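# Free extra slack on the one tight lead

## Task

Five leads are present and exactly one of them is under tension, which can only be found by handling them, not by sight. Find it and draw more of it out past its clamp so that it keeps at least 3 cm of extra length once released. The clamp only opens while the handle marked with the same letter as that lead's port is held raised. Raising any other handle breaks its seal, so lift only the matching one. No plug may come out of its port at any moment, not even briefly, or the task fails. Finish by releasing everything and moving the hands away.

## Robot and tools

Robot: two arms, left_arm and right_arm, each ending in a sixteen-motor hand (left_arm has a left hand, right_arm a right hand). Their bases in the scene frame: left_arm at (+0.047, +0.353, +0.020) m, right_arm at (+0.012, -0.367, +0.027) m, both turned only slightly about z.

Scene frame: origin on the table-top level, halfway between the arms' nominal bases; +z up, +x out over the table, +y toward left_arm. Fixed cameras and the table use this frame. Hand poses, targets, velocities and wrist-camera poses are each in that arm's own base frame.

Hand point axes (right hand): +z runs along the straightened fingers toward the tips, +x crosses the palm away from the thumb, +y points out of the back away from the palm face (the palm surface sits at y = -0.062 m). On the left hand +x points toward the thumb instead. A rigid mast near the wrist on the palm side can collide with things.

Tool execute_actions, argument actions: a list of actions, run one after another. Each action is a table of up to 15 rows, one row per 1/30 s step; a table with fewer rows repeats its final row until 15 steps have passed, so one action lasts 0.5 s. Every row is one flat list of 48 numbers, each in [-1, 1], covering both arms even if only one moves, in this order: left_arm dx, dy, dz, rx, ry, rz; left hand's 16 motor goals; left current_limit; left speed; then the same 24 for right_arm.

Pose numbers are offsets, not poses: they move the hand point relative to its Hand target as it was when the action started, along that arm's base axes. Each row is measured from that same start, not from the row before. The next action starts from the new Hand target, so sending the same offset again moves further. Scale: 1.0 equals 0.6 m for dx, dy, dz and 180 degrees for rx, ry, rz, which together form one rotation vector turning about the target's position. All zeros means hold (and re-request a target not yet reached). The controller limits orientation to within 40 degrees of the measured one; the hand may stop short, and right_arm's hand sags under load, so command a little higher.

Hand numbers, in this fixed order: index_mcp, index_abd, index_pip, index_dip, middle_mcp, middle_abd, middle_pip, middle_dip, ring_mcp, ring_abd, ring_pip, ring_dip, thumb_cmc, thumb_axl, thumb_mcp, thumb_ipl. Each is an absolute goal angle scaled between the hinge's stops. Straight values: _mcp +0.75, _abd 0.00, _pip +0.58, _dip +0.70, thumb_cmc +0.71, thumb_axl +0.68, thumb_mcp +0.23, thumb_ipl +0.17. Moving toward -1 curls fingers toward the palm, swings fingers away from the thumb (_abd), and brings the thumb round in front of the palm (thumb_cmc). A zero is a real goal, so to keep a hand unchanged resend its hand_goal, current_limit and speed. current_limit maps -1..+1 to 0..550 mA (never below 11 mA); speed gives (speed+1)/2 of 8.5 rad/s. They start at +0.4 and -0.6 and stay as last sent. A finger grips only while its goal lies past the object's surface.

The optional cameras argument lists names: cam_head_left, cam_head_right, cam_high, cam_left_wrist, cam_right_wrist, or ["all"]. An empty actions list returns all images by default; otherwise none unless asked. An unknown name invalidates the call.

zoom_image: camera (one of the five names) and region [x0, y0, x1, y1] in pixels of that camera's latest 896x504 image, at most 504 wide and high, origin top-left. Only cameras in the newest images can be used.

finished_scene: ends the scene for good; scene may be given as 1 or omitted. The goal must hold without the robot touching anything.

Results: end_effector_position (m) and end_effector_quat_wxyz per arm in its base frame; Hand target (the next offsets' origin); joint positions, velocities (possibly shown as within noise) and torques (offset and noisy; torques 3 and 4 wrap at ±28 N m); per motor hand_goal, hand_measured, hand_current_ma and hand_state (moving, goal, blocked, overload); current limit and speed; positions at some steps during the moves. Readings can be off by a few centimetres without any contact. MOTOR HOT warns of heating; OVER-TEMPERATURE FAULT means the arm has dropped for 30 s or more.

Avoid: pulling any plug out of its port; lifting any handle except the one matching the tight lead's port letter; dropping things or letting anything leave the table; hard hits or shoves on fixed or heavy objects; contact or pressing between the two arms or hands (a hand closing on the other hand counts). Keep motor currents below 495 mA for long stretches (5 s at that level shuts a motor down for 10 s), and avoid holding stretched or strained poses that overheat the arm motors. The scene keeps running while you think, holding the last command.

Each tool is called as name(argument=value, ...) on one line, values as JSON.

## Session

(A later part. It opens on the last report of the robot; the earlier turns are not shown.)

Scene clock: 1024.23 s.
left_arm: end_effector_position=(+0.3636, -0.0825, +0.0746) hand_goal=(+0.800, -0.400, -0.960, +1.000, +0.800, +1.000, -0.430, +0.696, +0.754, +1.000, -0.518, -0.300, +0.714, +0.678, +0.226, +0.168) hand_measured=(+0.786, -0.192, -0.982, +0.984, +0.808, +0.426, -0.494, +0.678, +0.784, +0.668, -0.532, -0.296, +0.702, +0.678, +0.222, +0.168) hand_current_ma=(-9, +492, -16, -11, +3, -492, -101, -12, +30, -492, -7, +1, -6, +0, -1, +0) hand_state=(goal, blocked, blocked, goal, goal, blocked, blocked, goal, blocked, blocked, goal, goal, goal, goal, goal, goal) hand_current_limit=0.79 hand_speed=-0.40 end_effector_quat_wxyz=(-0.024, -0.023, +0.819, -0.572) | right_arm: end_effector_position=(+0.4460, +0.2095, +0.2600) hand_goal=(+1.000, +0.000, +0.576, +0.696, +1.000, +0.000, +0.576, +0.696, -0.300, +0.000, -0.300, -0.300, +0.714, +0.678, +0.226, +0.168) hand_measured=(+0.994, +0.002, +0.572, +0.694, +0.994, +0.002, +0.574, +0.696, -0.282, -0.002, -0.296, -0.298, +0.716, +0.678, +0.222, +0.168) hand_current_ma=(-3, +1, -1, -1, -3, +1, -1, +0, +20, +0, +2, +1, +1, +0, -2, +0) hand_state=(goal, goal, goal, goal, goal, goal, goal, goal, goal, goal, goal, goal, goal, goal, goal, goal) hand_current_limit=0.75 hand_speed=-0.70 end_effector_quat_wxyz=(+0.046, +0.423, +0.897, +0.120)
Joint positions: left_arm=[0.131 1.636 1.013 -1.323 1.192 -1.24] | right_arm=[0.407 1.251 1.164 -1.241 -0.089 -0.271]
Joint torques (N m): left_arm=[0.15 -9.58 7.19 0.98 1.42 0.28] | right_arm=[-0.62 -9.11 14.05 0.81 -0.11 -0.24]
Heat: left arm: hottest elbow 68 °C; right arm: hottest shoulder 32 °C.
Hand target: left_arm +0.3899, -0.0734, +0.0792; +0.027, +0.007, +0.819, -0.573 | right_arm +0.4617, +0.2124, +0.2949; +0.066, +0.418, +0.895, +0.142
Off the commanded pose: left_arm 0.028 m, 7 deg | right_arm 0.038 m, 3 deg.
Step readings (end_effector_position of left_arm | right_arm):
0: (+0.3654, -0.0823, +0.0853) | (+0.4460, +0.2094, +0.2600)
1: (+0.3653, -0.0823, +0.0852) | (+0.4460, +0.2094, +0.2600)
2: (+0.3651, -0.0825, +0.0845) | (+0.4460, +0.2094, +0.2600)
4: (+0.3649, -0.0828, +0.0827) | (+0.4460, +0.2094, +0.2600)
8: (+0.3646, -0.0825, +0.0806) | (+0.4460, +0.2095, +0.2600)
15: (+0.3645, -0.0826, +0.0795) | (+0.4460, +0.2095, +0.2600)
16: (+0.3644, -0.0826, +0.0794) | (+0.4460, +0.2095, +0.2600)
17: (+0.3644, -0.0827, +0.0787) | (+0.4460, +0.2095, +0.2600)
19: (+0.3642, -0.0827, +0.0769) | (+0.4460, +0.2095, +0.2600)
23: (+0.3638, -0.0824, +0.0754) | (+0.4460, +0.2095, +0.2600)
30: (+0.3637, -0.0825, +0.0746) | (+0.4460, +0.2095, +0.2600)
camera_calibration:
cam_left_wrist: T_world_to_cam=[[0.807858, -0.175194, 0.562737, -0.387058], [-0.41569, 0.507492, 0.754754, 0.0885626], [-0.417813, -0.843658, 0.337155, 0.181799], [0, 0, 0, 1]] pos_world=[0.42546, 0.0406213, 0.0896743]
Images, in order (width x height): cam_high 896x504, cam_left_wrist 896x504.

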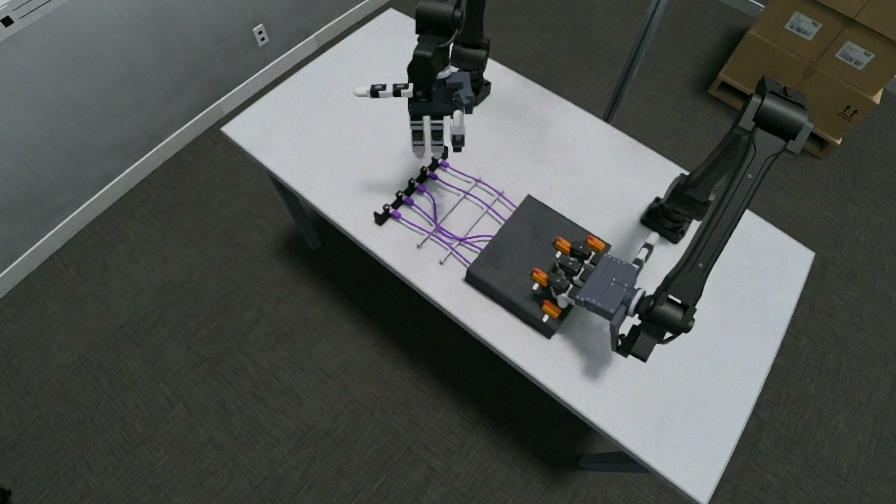

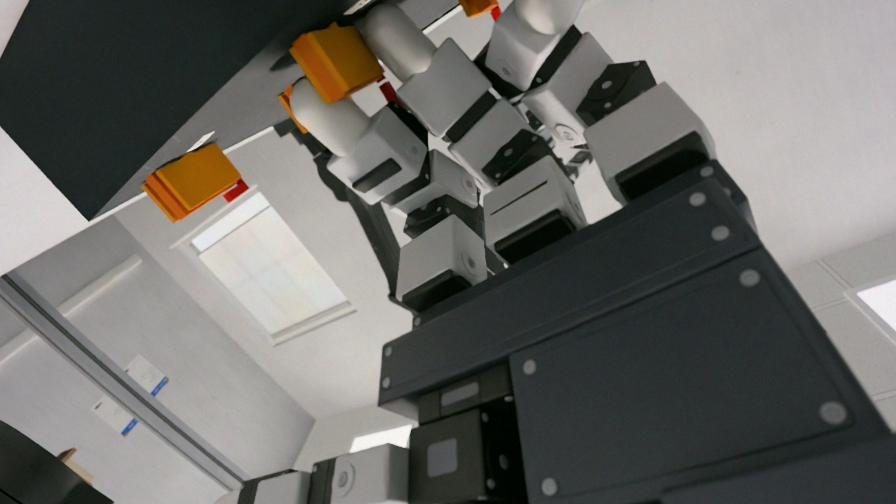

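execute_actions(actions=[[[-0.01,0,-0.012,0,0,0,0.80,-0.4,-0.96,1.0,0.80,1.0,-0.43,0.696,0.754,1.0,-0.518,-0.3,0.714,0.678,0.226,0.168,0.79,-0.4,0,0,0,0,0,0,1.0,0,0.576,0.696,1.0,0,0.576,0.696,-0.3,0,-0.3,-0.3,0.714,0.678,0.226,0.168,0.75,-0.7]],[[-0.01,0,-0.012,0,0,0,0.80,-0.4,-0.96,1.0,0.80,1.0,-0.43,0.696,0.754,1.0,-0.518,-0.3,0.714,0.678,0.226,0.168,0.79,-0.4,0,0,0,0,0,0,1.0,0,0.576,0.696,1.0,0,0.576,0.696,-0.3,0,-0.3,-0.3,0.714,0.678,0.226,0.168,0.75,-0.7]]], cameras=["cam_head_left"])

zoom_image(camera="cam_head_left", region=[200, 190, 320, 310])

Scene clock: 1026.03 s.
left_arm: end_effector_position=(+0.3620, -0.0829, +0.0720) hand_goal=(+0.800, -0.400, -0.960, +1.000, +0.800, +1.000, -0.430, +0.696, +0.754, +1.000, -0.518, -0.300, +0.714, +0.678, +0.226, +0.168) hand_measured=(+0.790, -0.192, -0.998, +0.984, +0.808, +0.430, -0.500, +0.680, +0.784, +0.674, -0.532, -0.296, +0.702, +0.678, +0.222, +0.168) hand_current_ma=(-5, +492, -41, -9, +4, -492, -116, -11, +30, -492, -7, +1, -6, +0, -1, +0) hand_state=(goal, blocked, blocked, goal, goal, blocked, blocked, goal, blocked, blocked, goal, goal, goal, goal, goal, goal) hand_current_limit=0.79 hand_speed=-0.40 end_effector_quat_wxyz=(-0.013, -0.028, +0.813, -0.582) | right_arm: end_effector_position=(+0.4460, +0.2095, +0.2600) hand_goal=(+1.000, +0.000, +0.576, +0.696, +1.000, +0.000, +0.576, +0.696, -0.300, +0.000, -0.300, -0.300, +0.714, +0.678, +0.226, +0.168) hand_measured=(+0.994, +0.002, +0.572, +0.694, +0.994, +0.002, +0.574, +0.696, -0.282, -0.002, -0.296, -0.298, +0.716, +0.678, +0.222, +0.168) hand_current_ma=(-3, +1, -1, -1, -3, +1, -1, +0, +20, +0, +2, +1, +1, +0, -2, +0) hand_state=(goal, goal, goal, goal, goal, goal, goal, goal, goal, goal, goal, goal, goal, goal, goal, goal) hand_current_limit=0.75 hand_speed=-0.70 end_effector_quat_wxyz=(+0.046, +0.423, +0.897, +0.120)
Joint positions: left_arm=[0.141 1.63 0.989 -1.294 1.218 -1.242] | right_arm=[0.407 1.251 1.164 -1.241 -0.089 -0.271]
Joint torques (N m): left_arm=[-0.15 -8.12 5.34 1.33 0.29 0.46] | right_arm=[-0.62 -9.17 14.05 0.81 -0.11 -0.24]
Heat: left arm: hottest elbow 68 °C; right arm: hottest shoulder 32 °C.
Hand target: left_arm +0.3780, -0.0734, +0.0649; +0.027, +0.007, +0.819, -0.573 | right_arm +0.4617, +0.2124, +0.2949; +0.066, +0.418, +0.895, +0.142
Off the commanded pose: left_arm 0.020 m, 6 deg | right_arm 0.038 m, 3 deg.
Step readings (end_effector_position of left_arm | right_arm):
0: (+0.3636, -0.0825, +0.0746) | (+0.4460, +0.2095, +0.2600)
1: (+0.3636, -0.0825, +0.0746) | (+0.4460, +0.2095, +0.2600)
2: (+0.3633, -0.0826, +0.0742) | (+0.4460, +0.2095, +0.2600)
4: (+0.3632, -0.0827, +0.0737) | (+0.4460, +0.2095, +0.2600)
8: (+0.3627, -0.0827, +0.0731) | (+0.4460, +0.2095, +0.2600)
15: (+0.3626, -0.0827, +0.0730) | (+0.4460, +0.2095, +0.2600)
16: (+0.3625, -0.0827, +0.0729) | (+0.4460, +0.2095, +0.2600)
17: (+0.3623, -0.0829, +0.0726) | (+0.4460, +0.2095, +0.2600)
19: (+0.3621, -0.0829, +0.0723) | (+0.4460, +0.2095, +0.2600)
23: (+0.3619, -0.0828, +0.0720) | (+0.4460, +0.2095, +0.2600)
30: (+0.3619, -0.0829, +0.0720) | (+0.4460, +0.2095, +0.2600)
Images, in order (width x height): cam_head_left 896x504.

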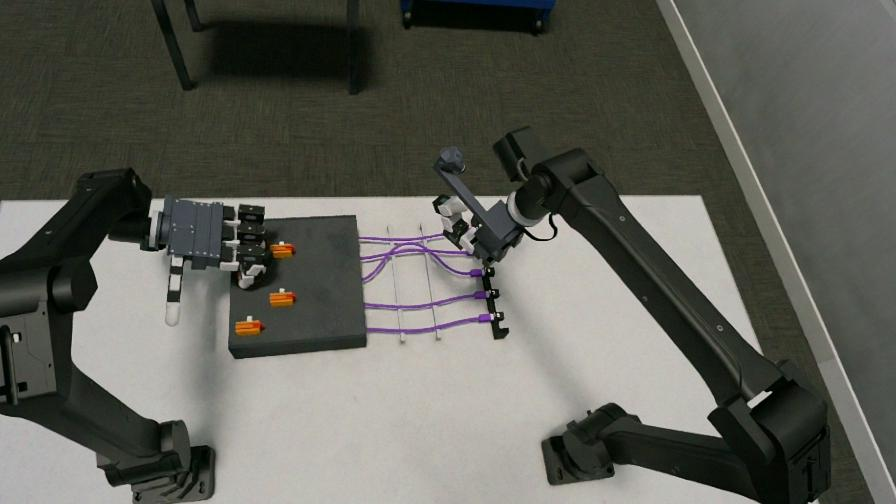

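Scaled by 4.200 from the camera's 896x504 image, which has a finer 1280x720 frame.

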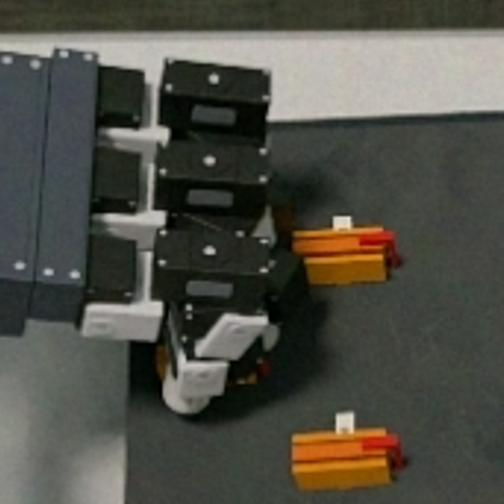

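execute_actions(actions=[[[-0.005,0,-0.012,0,0,0,0.80,-0.4,-0.96,1.0,0.80,1.0,-0.43,0.696,0.754,1.0,-0.518,-0.3,0.714,0.678,0.226,0.168,0.79,-0.4,0,0,0,0,0,0,1.0,0,0.576,0.696,1.0,0,0.576,0.696,-0.3,0,-0.3,-0.3,0.714,0.678,0.226,0.168,0.75,-0.7]]], cameras=["cam_head_left","cam_high"])

Scene clock: 1027.47 s.
left_arm: end_effector_position=(+0.3612, -0.0828, +0.0711) hand_goal=(+0.800, -0.400, -0.960, +1.000, +0.800, +1.000, -0.430, +0.696, +0.754, +1.000, -0.518, -0.300, +0.714, +0.678, +0.226, +0.168) hand_measured=(+0.790, -0.192, -0.998, +0.984, +0.808, +0.430, -0.500, +0.680, +0.784, +0.674, -0.532, -0.296, +0.702, +0.678, +0.222, +0.168) hand_current_ma=(-5, +492, -41, -11, +4, -492, -119, -11, +30, -492, -7, +1, -6, +0, -1, +0) hand_state=(goal, blocked, blocked, goal, goal, blocked, blocked, goal, blocked, blocked, goal, goal, goal, goal, goal, goal) hand_current_limit=0.79 hand_speed=-0.40 end_effector_quat_wxyz=(-0.009, -0.029, +0.811, -0.584) | right_arm: end_effector_position=(+0.4460, +0.2095, +0.2600) hand_goal=(+1.000, +0.000, +0.576, +0.696, +1.000, +0.000, +0.576, +0.696, -0.300, +0.000, -0.300, -0.300, +0.714, +0.678, +0.226, +0.168) hand_measured=(+0.994, +0.002, +0.572, +0.694, +0.994, +0.002, +0.574, +0.696, -0.282, -0.002, -0.296, -0.298, +0.716, +0.678, +0.222, +0.168) hand_current_ma=(-3, +1, -1, -1, -3, +1, -1, +0, +20, +0, +2, +1, +1, +0, -2, +0) hand_state=(goal, goal, goal, goal, goal, goal, goal, goal, goal, goal, goal, goal, goal, goal, goal, goal) hand_current_limit=0.75 hand_speed=-0.70 end_effector_quat_wxyz=(+0.046, +0.423, +0.897, +0.120)
Joint positions: left_arm=[0.145 1.626 0.979 -1.281 1.226 -1.245] | right_arm=[0.407 1.251 1.164 -1.241 -0.089 -0.271]
Joint torques (N m): left_arm=[-0.38 -7.47 5.01 1.59 -0.01 0.54] | right_arm=[-0.62 -9.11 14.04 0.81 -0.11 -0.24]
Heat: left arm: hottest elbow 67 °C; right arm: hottest shoulder 32 °C.
Hand target: left_arm +0.3749, -0.0734, +0.0577; +0.027, +0.007, +0.819, -0.573 | right_arm +0.4617, +0.2124, +0.2949; +0.066, +0.418, +0.895, +0.142
Off the commanded pose: left_arm 0.021 m, 6 deg | right_arm 0.038 m, 3 deg.
Step readings (end_effector_position of left_arm | right_arm):
0: (+0.3620, -0.0829, +0.0720) | (+0.4460, +0.2095, +0.2600)
1: (+0.3620, -0.0829, +0.0720) | (+0.4460, +0.2095, +0.2600)
2: (+0.3617, -0.0830, +0.0717) | (+0.4460, +0.2095, +0.2600)
4: (+0.3615, -0.0827, +0.0714) | (+0.4460, +0.2095, +0.2600)
8: (+0.3613, -0.0827, +0.0711) | (+0.4460, +0.2095, +0.2600)
15: (+0.3613, -0.0827, +0.0710) | (+0.4460, +0.2095, +0.2600)
Images, in order (width x height): cam_head_left 896x504, cam_high 896x504.

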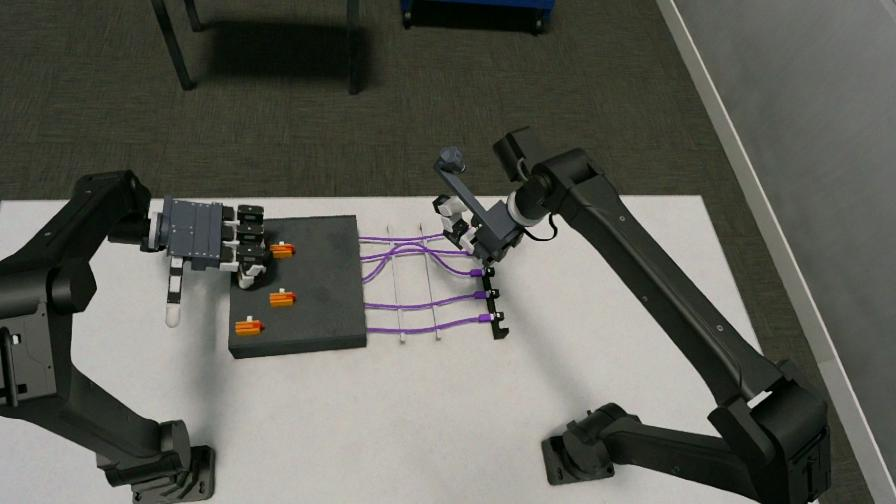

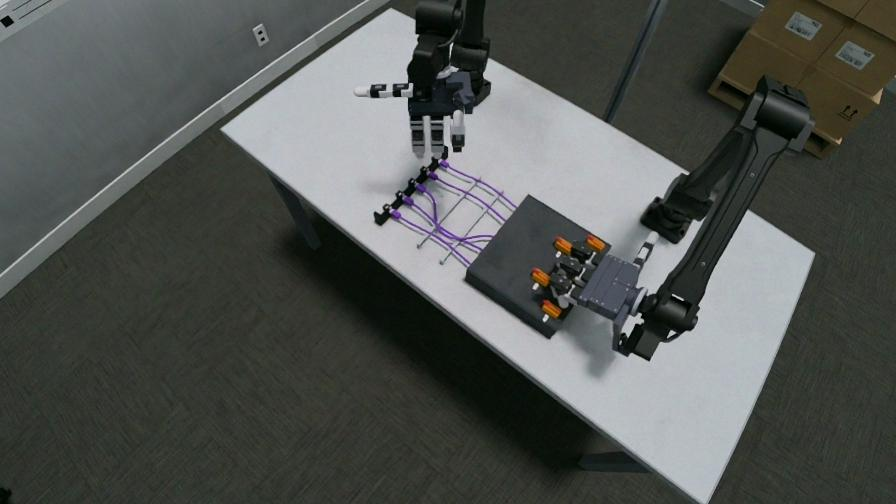

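zoom_image(camera="cam_high", region=[510, 210, 650, 350])

zoom_image(camera="cam_head_left", region=[200, 190, 320, 310])

Scaled by 3.600 from the camera's 896x504 image, which has a finer 1280x720 frame.

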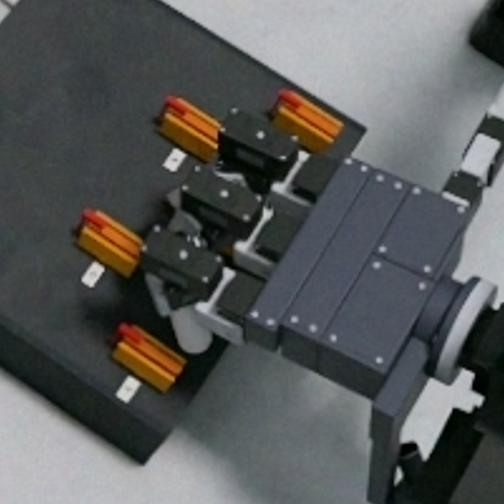

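Scaled by 4.200 from the camera's 896x504 image, which has a finer 1280x720 frame.

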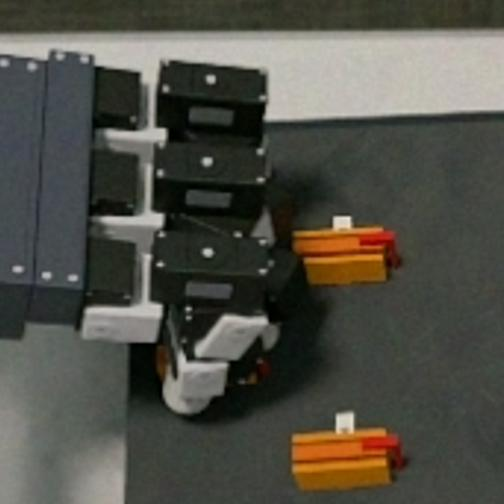

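execute_actions(actions=[[[0.01,0,0.01,0,0,0,0.80,-0.25,-0.96,1.0,0.80,0.6,-0.43,0.696,0.754,0.75,-0.518,-0.3,0.714,0.678,0.226,0.168,0.4,-0.8,0,0,0,0,0,0,1.0,0,0.576,0.696,1.0,0,0.576,0.696,-0.3,0,-0.3,-0.3,0.714,0.678,0.226,0.168,0.75,-0.7]],[[0,0,0,0,0,0,0.80,-0.1,-0.96,1.0,0.80,0.2,-0.43,0.696,0.754,0.4,-0.518,-0.3,0.714,0.678,0.226,0.168,0.4,-0.7,0,0,0,0,0,0,1.0,0,0.576,0.696,1.0,0,0.576,0.696,-0.3,0,-0.3,-0.3,0.714,0.678,0.226,0.168,0.75,-0.7]],[[0,0,0,0,0,0,0.80,-0.03,-0.96,1.0,0.80,0.0,-0.43,0.696,0.754,0.15,-0.518,-0.3,0.714,0.678,0.226,0.168,0.4,-0.7,0,0,0,0,0,0,1.0,0,0.576,0.696,1.0,0,0.576,0.696,-0.3,0,-0.3,-0.3,0.714,0.678,0.226,0.168,0.75,-0.7]]], cameras=["cam_head_left","cam_high"])

zoom_image(camera="cam_high", region=[510, 210, 650, 350])

zoom_image(camera="cam_head_left", region=[200, 190, 320, 310])

Scene clock: 1030.07 s.
left_arm: end_effector_position=(+0.3603, -0.0815, +0.0719) hand_goal=(+0.800, -0.030, -0.960, +1.000, +0.800, +0.000, -0.430, +0.696, +0.754, +0.150, -0.518, -0.300, +0.714, +0.678, +0.226, +0.168) hand_measured=(+0.794, -0.034, -0.994, +0.984, +0.824, +0.090, -0.464, +0.680, +0.750, +0.154, -0.520, -0.296, +0.702, +0.678, +0.222, +0.168) hand_current_ma=(-2, -1, -33, -11, +21, +144, -37, -11, -1, +0, +0, +1, -6, +0, -1, +0) hand_state=(goal, goal, blocked, goal, blocked, blocked, blocked, goal, goal, goal, goal, goal, goal, goal, goal, goal) hand_current_limit=0.40 hand_speed=-0.70 end_effector_quat_wxyz=(-0.011, -0.034, +0.812, -0.583) | right_arm: end_effector_position=(+0.4460, +0.2095, +0.2600) hand_goal=(+1.000, +0.000, +0.576, +0.696, +1.000, +0.000, +0.576, +0.696, -0.300, +0.000, -0.300, -0.300, +0.714, +0.678, +0.226, +0.168) hand_measured=(+0.994, +0.002, +0.572, +0.694, +0.994, +0.002, +0.574, +0.696, -0.282, -0.002, -0.296, -0.298, +0.716, +0.678, +0.222, +0.168) hand_current_ma=(-3, +1, -1, -1, -3, +1, -1, +0, +20, +0, +2, +1, +1, +0, -2, +0) hand_state=(goal, goal, goal, goal, goal, goal, goal, goal, goal, goal, goal, goal, goal, goal, goal, goal) hand_current_limit=0.75 hand_speed=-0.70 end_effector_quat_wxyz=(+0.046, +0.423, +0.897, +0.120)
Joint positions: left_arm=[0.147 1.623 0.979 -1.28 1.222 -1.257] | right_arm=[0.407 1.251 1.164 -1.241 -0.089 -0.271]
Joint torques (N m): left_arm=[-0.5 -6.65 6.38 1.22 0.19 0.55] | right_arm=[-0.62 -9.17 14.05 0.83 -0.11 -0.24]
Heat: left arm: hottest elbow 66 °C; right arm: hottest elbow 33 °C.
Hand target: left_arm +0.3809, -0.0733, +0.0636; +0.027, +0.007, +0.819, -0.573 | right_arm +0.4617, +0.2124, +0.2949; +0.066, +0.418, +0.895, +0.142
Off the commanded pose: left_arm 0.024 m, 7 deg | right_arm 0.038 m, 3 deg.
Step readings (end_effector_position of left_arm | right_arm):
0: (+0.3613, -0.0828, +0.0711) | (+0.4460, +0.2095, +0.2600)
1: (+0.3613, -0.0828, +0.0711) | (+0.4460, +0.2095, +0.2600)
2: (+0.3613, -0.0828, +0.0711) | (+0.4460, +0.2095, +0.2600)
4: (+0.3612, -0.0828, +0.0711) | (+0.4460, +0.2095, +0.2600)
8: (+0.3611, -0.0827, +0.0712) | (+0.4460, +0.2095, +0.2600)
15: (+0.3611, -0.0827, +0.0712) | (+0.4460, +0.2095, +0.2600)
16: (+0.3611, -0.0827, +0.0712) | (+0.4460, +0.2095, +0.2600)
17: (+0.3611, -0.0827, +0.0712) | (+0.4460, +0.2095, +0.2600)
19: (+0.3609, -0.0827, +0.0712) | (+0.4460, +0.2095, +0.2600)
23: (+0.3605, -0.0822, +0.0714) | (+0.4460, +0.2095, +0.2600)
30: (+0.3604, -0.0817, +0.0718) | (+0.4460, +0.2095, +0.2600)
31: (+0.3604, -0.0817, +0.0718) | (+0.4460, +0.2095, +0.2600)
32: (+0.3603, -0.0816, +0.0718) | (+0.4460, +0.2095, +0.2600)
34: (+0.3603, -0.0815, +0.0719) | (+0.4460, +0.2095, +0.2600)
38: (+0.3603, -0.0815, +0.0719) | (+0.4460, +0.2095, +0.2600)
45: (+0.3603, -0.0815, +0.0719) | (+0.4460, +0.2095, +0.2600)
Images, in order (width x height): cam_head_left 896x504, cam_high 896x504.

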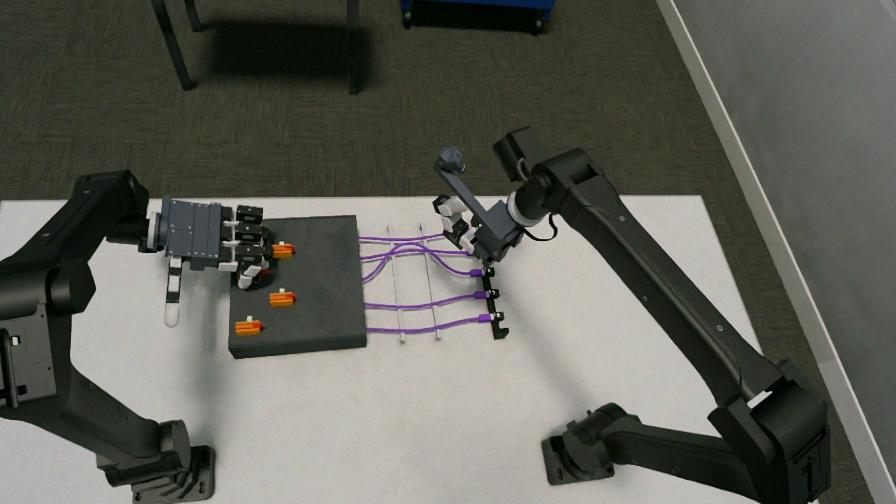

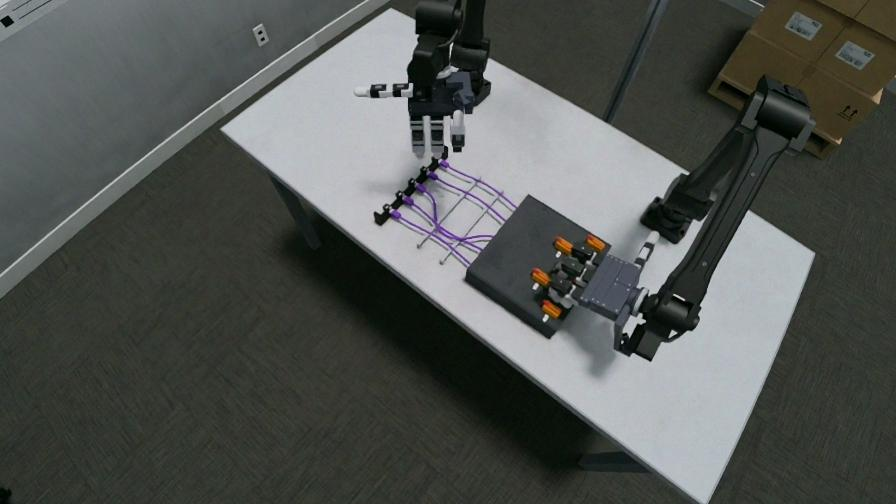

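Scaled by 3.600 from the camera's 896x504 image, which has a finer 1280x720 frame.

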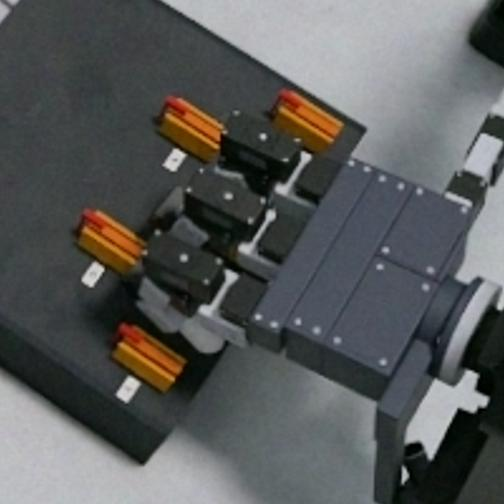

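Scaled by 4.200 from the camera's 896x504 image, which has a finer 1280x720 frame.

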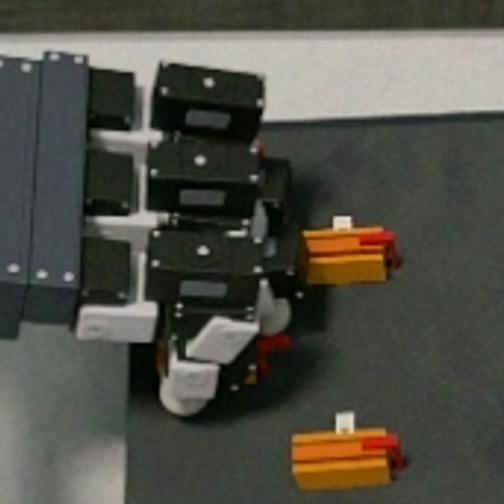

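execute_actions(actions=[[[0,0,0.0,0,0,0,0.80,0.03,-0.96,1.0,0.80,0.05,-0.43,0.696,0.754,0.15,-0.518,-0.3,0.714,0.678,0.226,0.168,0.4,-0.7,0,0,0,0,0,0,1.0,0,0.576,0.696,1.0,0,0.576,0.696,-0.3,0,-0.3,-0.3,0.714,0.678,0.226,0.168,0.75,-0.7]],[[0.0,0,0.012,0,0,0,0.80,0.03,-0.96,1.0,0.80,0.05,-0.43,0.696,0.754,0.15,-0.518,-0.3,0.714,0.678,0.226,0.168,0.4,-0.7,0,0,0,0,0,0,1.0,0,0.576,0.696,1.0,0,0.576,0.696,-0.3,0,-0.3,-0.3,0.714,0.678,0.226,0.168,0.75,-0.7]]], cameras=["cam_head_left","cam_high"])

zoom_image(camera="cam_high", region=[510, 210, 650, 350])

zoom_image(camera="cam_head_left", region=[200, 190, 320, 310])

Scene clock: 1032.67 s.
left_arm: end_effector_position=(+0.3603, -0.0809, +0.0723) hand_goal=(+0.800, +0.030, -0.960, +1.000, +0.800, +0.050, -0.430, +0.696, +0.754, +0.150, -0.518, -0.300, +0.714, +0.678, +0.226, +0.168) hand_measured=(+0.792, +0.028, -0.990, +0.984, +0.824, +0.092, -0.460, +0.680, +0.750, +0.154, -0.520, -0.296, +0.702, +0.678, +0.222, +0.168) hand_current_ma=(-4, +0, -30, -10, +22, +41, -30, -11, -1, +0, +0, +1, -6, +0, -1, +0) hand_state=(goal, goal, blocked, goal, blocked, blocked, blocked, goal, goal, goal, goal, goal, goal, goal, goal, goal) hand_current_limit=0.40 hand_speed=-0.70 end_effector_quat_wxyz=(-0.010, -0.032, +0.813, -0.581) | right_arm: end_effector_position=(+0.4460, +0.2095, +0.2600) hand_goal=(+1.000, +0.000, +0.576, +0.696, +1.000, +0.000, +0.576, +0.696, -0.300, +0.000, -0.300, -0.300, +0.714, +0.678, +0.226, +0.168) hand_measured=(+0.994, +0.002, +0.572, +0.694, +0.994, +0.002, +0.574, +0.696, -0.282, -0.002, -0.296, -0.298, +0.716, +0.678, +0.222, +0.168) hand_current_ma=(-3, +1, -1, -1, -3, +1, -1, +0, +20, +0, +2, +1, +1, +0, -2, +0) hand_state=(goal, goal, goal, goal, goal, goal, goal, goal, goal, goal, goal, goal, goal, goal, goal, goal) hand_current_limit=0.75 hand_speed=-0.70 end_effector_quat_wxyz=(+0.046, +0.423, +0.897, +0.120)
Joint positions: left_arm=[0.147 1.62 0.979 -1.28 1.218 -1.256] | right_arm=[0.407 1.251 1.164 -1.241 -0.089 -0.271]
Joint torques (N m): left_arm=[-0.85 -7.71 7.05 0.44 0.36 0.52] | right_arm=[-0.67 -9.17 14.05 0.81 -0.11 -0.24]
Heat: left arm: hottest elbow 65 °C; right arm: hottest elbow 33 °C.
Hand target: left_arm +0.3809, -0.0733, +0.0708; +0.027, +0.007, +0.819, -0.573 | right_arm +0.4617, +0.2124, +0.2949; +0.066, +0.418, +0.895, +0.142
Off the commanded pose: left_arm 0.022 m, 6 deg | right_arm 0.038 m, 3 deg.
Step readings (end_effector_position of left_arm | right_arm):
0: (+0.3603, -0.0815, +0.0719) | (+0.4460, +0.2095, +0.2600)
1: (+0.3603, -0.0815, +0.0719) | (+0.4460, +0.2095, +0.2600)
2: (+0.3603, -0.0815, +0.0719) | (+0.4460, +0.2095, +0.2600)
4: (+0.3603, -0.0814, +0.0718) | (+0.4460, +0.2095, +0.2600)
8: (+0.3603, -0.0814, +0.0718) | (+0.4460, +0.2095, +0.2600)
15: (+0.3603, -0.0814, +0.0718) | (+0.4460, +0.2095, +0.2600)
16: (+0.3603, -0.0814, +0.0718) | (+0.4460, +0.2095, +0.2600)
17: (+0.3603, -0.0814, +0.0720) | (+0.4460, +0.2095, +0.2600)
19: (+0.3603, -0.0813, +0.0721) | (+0.4460, +0.2095, +0.2600)
23: (+0.3603, -0.0809, +0.0724) | (+0.4460, +0.2095, +0.2600)
30: (+0.3603, -0.0809, +0.0723) | (+0.4460, +0.2095, +0.2600)
Images, in order (width x height): cam_head_left 896x504, cam_high 896x504.

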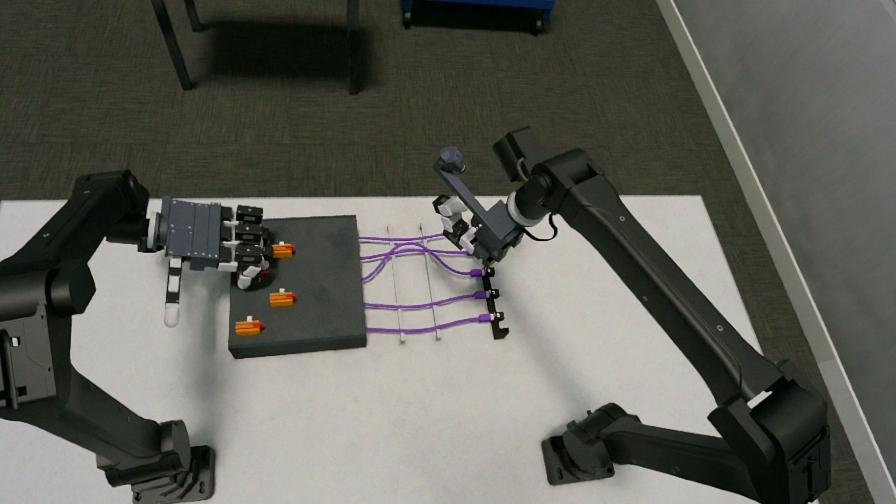

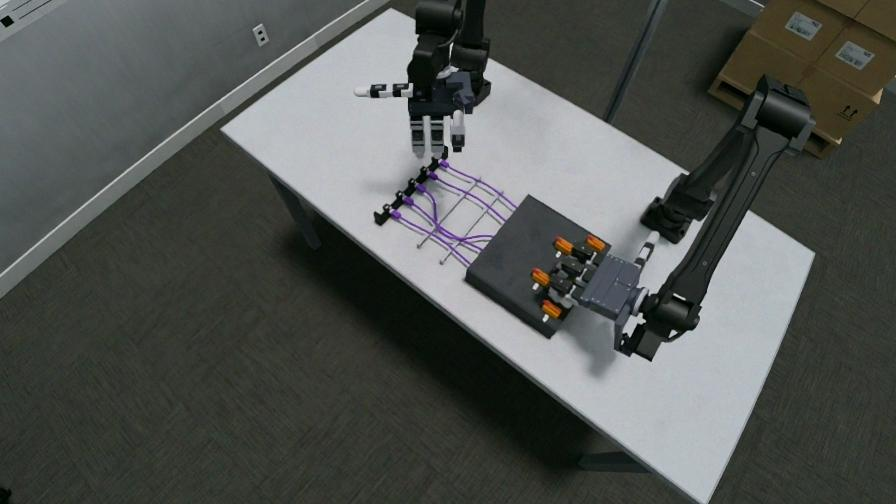

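Scaled by 3.600 from the camera's 896x504 image, which has a finer 1280x720 frame.

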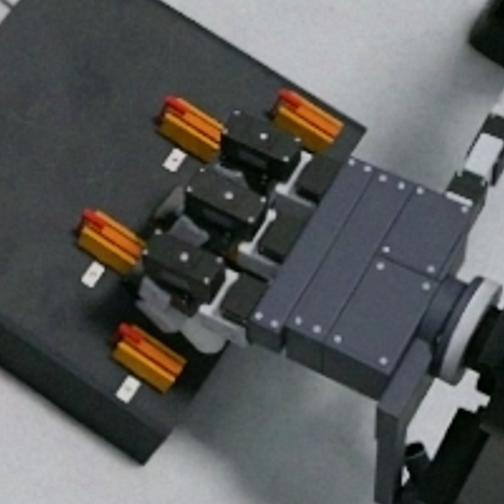

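Scaled by 4.200 from the camera's 896x504 image, which has a finer 1280x720 frame.

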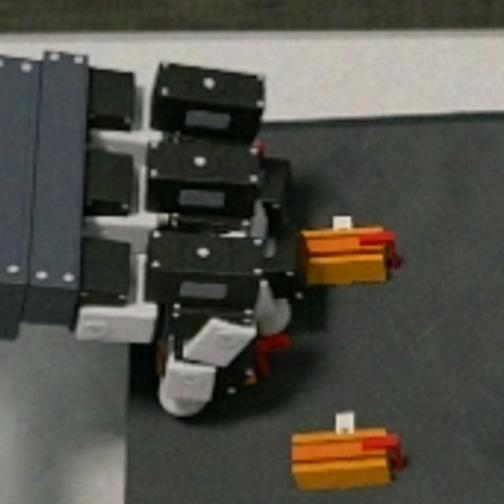

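execute_actions(actions=[[[0.0,0,0.012,0,0,0,0.80,0.03,-0.96,1.0,0.80,0.09,-0.43,0.696,0.754,0.15,-0.518,-0.3,0.714,0.678,0.226,0.168,0.4,-0.7,0,0,0,0,0,0,1.0,0,0.576,0.696,1.0,0,0.576,0.696,-0.3,0,-0.3,-0.3,0.714,0.678,0.226,0.168,0.75,-0.7]],[[0.0,0,0.012,0,0,0,0.80,0.03,-0.96,1.0,0.80,0.09,-0.43,0.696,0.754,0.15,-0.518,-0.3,0.714,0.678,0.226,0.168,0.4,-0.7,0,0,0,0,0,0,1.0,0,0.576,0.696,1.0,0,0.576,0.696,-0.3,0,-0.3,-0.3,0.714,0.678,0.226,0.168,0.75,-0.7]]], cameras=["cam_head_left","cam_high"])

zoom_image(camera="cam_high", region=[510, 210, 650, 350])

zoom_image(camera="cam_head_left", region=[200, 190, 320, 310])

Scene clock: 1034.73 s.
left_arm: end_effector_position=(+0.3604, -0.0797, +0.0739) hand_goal=(+0.800, +0.030, -0.960, +1.000, +0.800, +0.090, -0.430, +0.696, +0.754, +0.150, -0.518, -0.300, +0.714, +0.678, +0.226, +0.168) hand_measured=(+0.792, +0.028, -0.978, +0.990, +0.810, +0.094, -0.440, +0.688, +0.750, +0.154, -0.520, -0.296, +0.702, +0.678, +0.222, +0.168) hand_current_ma=(-4, +0, -13, -5, +5, +1, -5, -3, -1, +0, +0, +1, -6, +0, -1, +0) hand_state=(goal, goal, goal, goal, goal, goal, goal, goal, goal, goal, goal, goal, goal, goal, goal, goal) hand_current_limit=0.40 hand_speed=-0.70 end_effector_quat_wxyz=(-0.004, -0.019, +0.816, -0.578) | right_arm: end_effector_position=(+0.4460, +0.2095, +0.2600) hand_goal=(+1.000, +0.000, +0.576, +0.696, +1.000, +0.000, +0.576, +0.696, -0.300, +0.000, -0.300, -0.300, +0.714, +0.678, +0.226, +0.168) hand_measured=(+0.994, +0.002, +0.572, +0.694, +0.994, +0.002, +0.574, +0.696, -0.282, -0.002, -0.296, -0.298, +0.716, +0.678, +0.222, +0.168) hand_current_ma=(-3, +1, -1, -1, -3, +1, -1, +0, +20, +0, +2, +1, +1, +0, -2, +0) hand_state=(goal, goal, goal, goal, goal, goal, goal, goal, goal, goal, goal, goal, goal, goal, goal, goal) hand_current_limit=0.75 hand_speed=-0.70 end_effector_quat_wxyz=(+0.046, +0.423, +0.897, +0.120)
Joint positions: left_arm=[0.147 1.612 0.979 -1.293 1.209 -1.223] | right_arm=[0.407 1.251 1.164 -1.241 -0.089 -0.271]
Joint torques (N m): left_arm=[-0.56 -9.29 8.27 -0.87 0.76 0.21] | right_arm=[-0.67 -9.11 14.05 0.83 -0.11 -0.23]
Heat: left arm: hottest elbow 65 °C; right arm: hottest elbow 33 °C.
Hand target: left_arm +0.3809, -0.0733, +0.0852; +0.027, +0.007, +0.819, -0.573 | right_arm +0.4617, +0.2124, +0.2949; +0.066, +0.418, +0.895, +0.142
Off the commanded pose: left_arm 0.024 m, 5 deg | right_arm 0.038 m, 3 deg.
Step readings (end_effector_position of left_arm | right_arm):
0: (+0.3603, -0.0809, +0.0723) | (+0.4460, +0.2095, +0.2600)
1: (+0.3603, -0.0809, +0.0723) | (+0.4460, +0.2095, +0.2600)
2: (+0.3605, -0.0809, +0.0724) | (+0.4460, +0.2095, +0.2600)
4: (+0.3607, -0.0807, +0.0727) | (+0.4460, +0.2095, +0.2600)
8: (+0.3610, -0.0801, +0.0730) | (+0.4460, +0.2095, +0.2600)
15: (+0.3610, -0.0801, +0.0731) | (+0.4460, +0.2095, +0.2600)
16: (+0.3610, -0.0801, +0.0731) | (+0.4460, +0.2095, +0.2600)
17: (+0.3609, -0.0801, +0.0733) | (+0.4460, +0.2095, +0.2600)
19: (+0.3608, -0.0800, +0.0734) | (+0.4460, +0.2095, +0.2600)
23: (+0.3605, -0.0796, +0.0738) | (+0.4460, +0.2095, +0.2600)
30: (+0.3604, -0.0797, +0.0739) | (+0.4460, +0.2095, +0.2600)
Images, in order (width x height): cam_head_left 896x504, cam_high 896x504.

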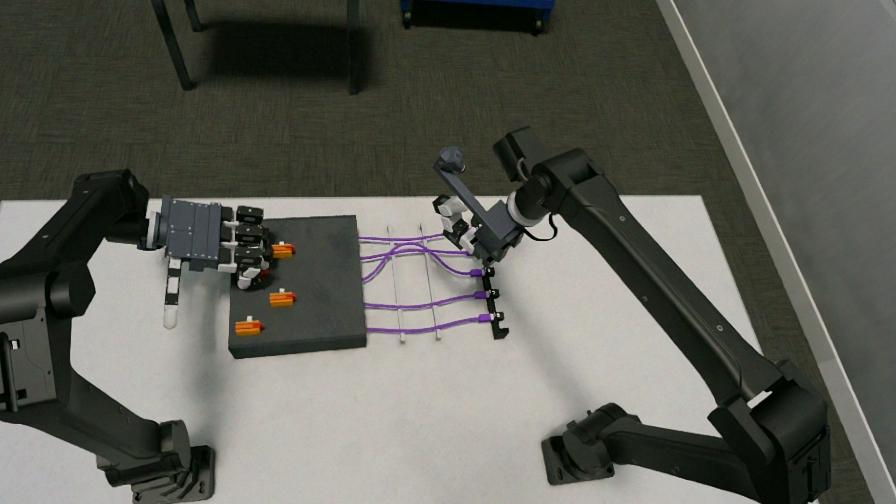

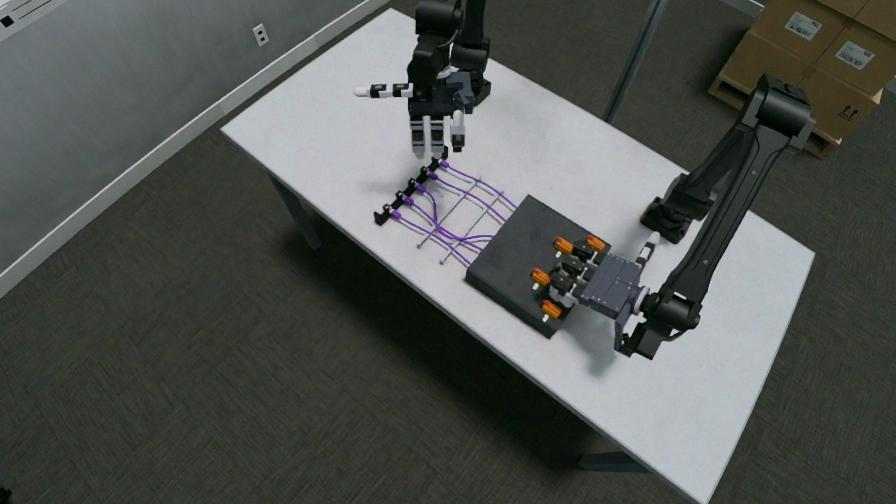

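Scaled by 3.600 from the camera's 896x504 image, which has a finer 1280x720 frame.

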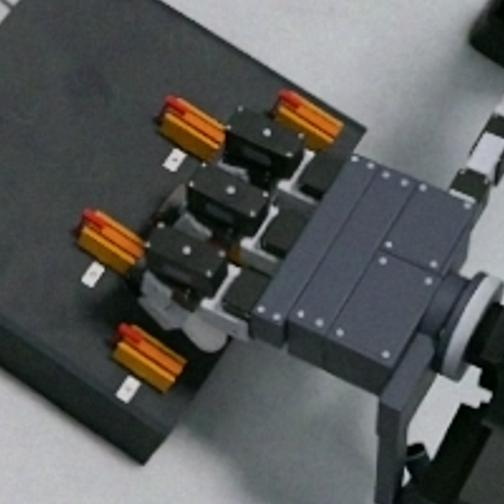

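Scaled by 4.200 from the camera's 896x504 image, which has a finer 1280x720 frame.

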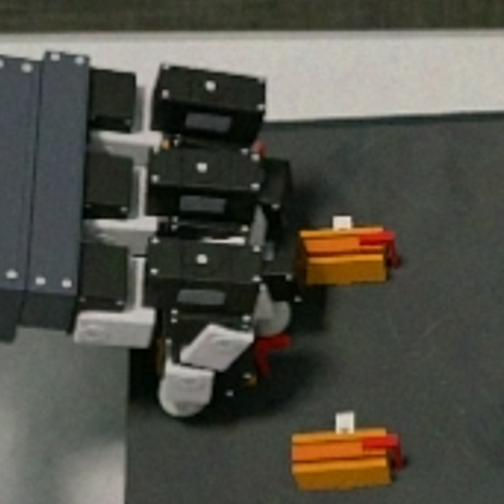

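execute_actions(actions=[[[0.0,0,0.015,0,0,0,0.80,0.03,-0.96,1.0,0.80,0.09,-0.43,0.696,0.754,0.15,-0.518,-0.3,0.714,0.678,0.226,0.168,0.4,-0.7,0,0,0,0,0,0,1.0,0,0.576,0.696,1.0,0,0.576,0.696,-0.3,0,-0.3,-0.3,0.714,0.678,0.226,0.168,0.75,-0.7]],[[0.0,0,0.015,0,0,0,0.80,0.03,-0.96,1.0,0.80,0.09,-0.43,0.696,0.754,0.15,-0.518,-0.3,0.714,0.678,0.226,0.168,0.4,-0.7,0,0,0,0,0,0,1.0,0,0.576,0.696,1.0,0,0.576,0.696,-0.3,0,-0.3,-0.3,0.714,0.678,0.226,0.168,0.75,-0.7]]], cameras=["cam_head_left","cam_high"])

zoom_image(camera="cam_high", region=[510, 210, 650, 350])

zoom_image(camera="cam_head_left", region=[200, 190, 320, 310])

Scene clock: 1036.73 s.
left_arm: end_effector_position=(+0.3577, -0.0789, +0.0817) hand_goal=(+0.800, +0.030, -0.960, +1.000, +0.800, +0.090, -0.430, +0.696, +0.754, +0.150, -0.518, -0.300, +0.714, +0.678, +0.226, +0.168) hand_measured=(+0.788, +0.028, -0.960, +0.998, +0.794, +0.088, -0.432, +0.694, +0.750, +0.154, -0.520, -0.296, +0.702, +0.678, +0.222, +0.168) hand_current_ma=(-8, +0, +0, +0, -2, +0, +0, +0, -1, +0, +0, +1, -6, +0, -1, +0) hand_state=(goal, goal, goal, goal, goal, goal, goal, goal, goal, goal, goal, goal, goal, goal, goal, goal) hand_current_limit=0.40 hand_speed=-0.70 end_effector_quat_wxyz=(-0.004, -0.013, +0.818, -0.575) | right_arm: end_effector_position=(+0.4460, +0.2095, +0.2600) hand_goal=(+1.000, +0.000, +0.576, +0.696, +1.000, +0.000, +0.576, +0.696, -0.300, +0.000, -0.300, -0.300, +0.714, +0.678, +0.226, +0.168) hand_measured=(+0.994, +0.002, +0.572, +0.694, +0.994, +0.002, +0.574, +0.696, -0.282, -0.002, -0.296, -0.298, +0.716, +0.678, +0.222, +0.168) hand_current_ma=(-3, +1, -1, -1, -3, +1, -1, +0, +20, +0, +2, +1, +1, +0, -2, +0) hand_state=(goal, goal, goal, goal, goal, goal, goal, goal, goal, goal, goal, goal, goal, goal, goal, goal) hand_current_limit=0.75 hand_speed=-0.70 end_effector_quat_wxyz=(+0.046, +0.423, +0.897, +0.120)
Joint positions: left_arm=[0.147 1.594 0.984 -1.328 1.2 -1.202] | right_arm=[0.407 1.251 1.164 -1.241 -0.089 -0.271]
Joint torques (N m): left_arm=[-0.5 -8.88 9.59 -1.54 1.12 0.05] | right_arm=[-0.56 -9.11 14.05 0.81 -0.11 -0.24]
Heat: left arm: hottest elbow 64 °C; right arm: hottest elbow 33 °C.
Hand target: left_arm +0.3809, -0.0733, +0.1032; +0.027, +0.007, +0.819, -0.573 | right_arm +0.4617, +0.2124, +0.2949; +0.066, +0.418, +0.895, +0.142
Off the commanded pose: left_arm 0.032 m, 4 deg | right_arm 0.038 m, 3 deg.
Step readings (end_effector_position of left_arm | right_arm):
0: (+0.3605, -0.0797, +0.0738) | (+0.4460, +0.2095, +0.2600)
1: (+0.3604, -0.0797, +0.0739) | (+0.4460, +0.2095, +0.2600)
2: (+0.3602, -0.0797, +0.0740) | (+0.4460, +0.2095, +0.2600)
4: (+0.3595, -0.0794, +0.0743) | (+0.4460, +0.2095, +0.2600)
8: (+0.3582, -0.0790, +0.0752) | (+0.4460, +0.2095, +0.2600)
15: (+0.3580, -0.0790, +0.0753) | (+0.4460, +0.2095, +0.2600)
16: (+0.3579, -0.0790, +0.0754) | (+0.4460, +0.2095, +0.2600)
17: (+0.3575, -0.0790, +0.0756) | (+0.4460, +0.2095, +0.2600)
19: (+0.3572, -0.0790, +0.0762) | (+0.4460, +0.2095, +0.2600)
23: (+0.3576, -0.0789, +0.0798) | (+0.4460, +0.2095, +0.2600)
30: (+0.3576, -0.0789, +0.0816) | (+0.4460, +0.2095, +0.2600)
Images, in order (width x height): cam_head_left 896x504, cam_high 896x504.

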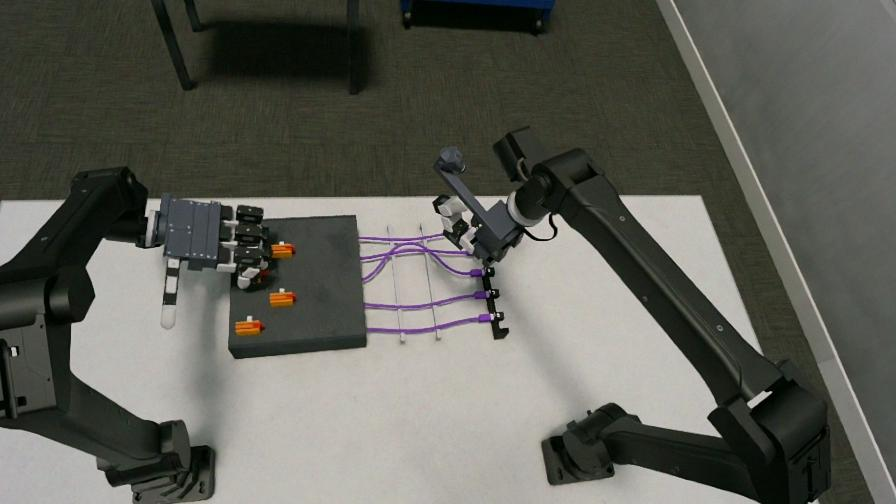

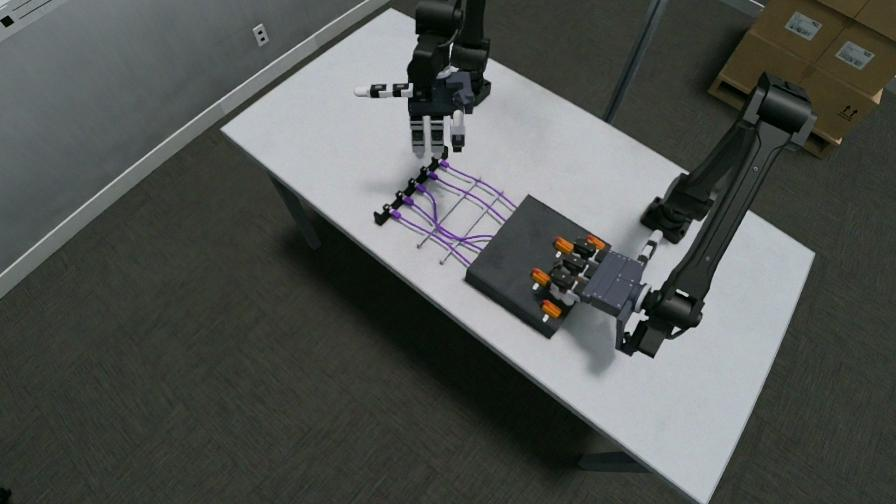

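Scaled by 3.600 from the camera's 896x504 image, which has a finer 1280x720 frame.

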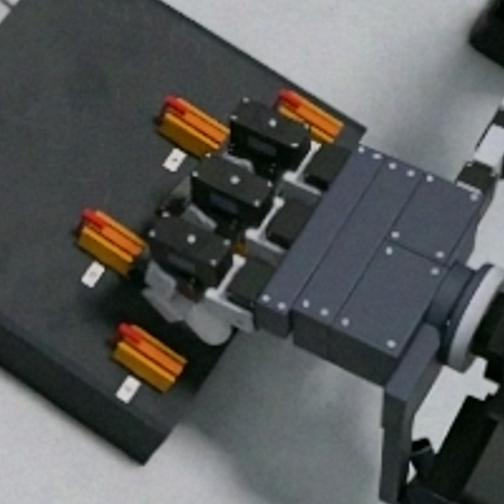

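Scaled by 4.200 from the camera's 896x504 image, which has a finer 1280x720 frame.

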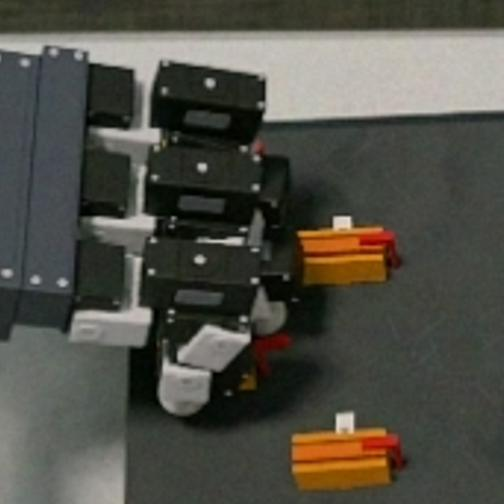

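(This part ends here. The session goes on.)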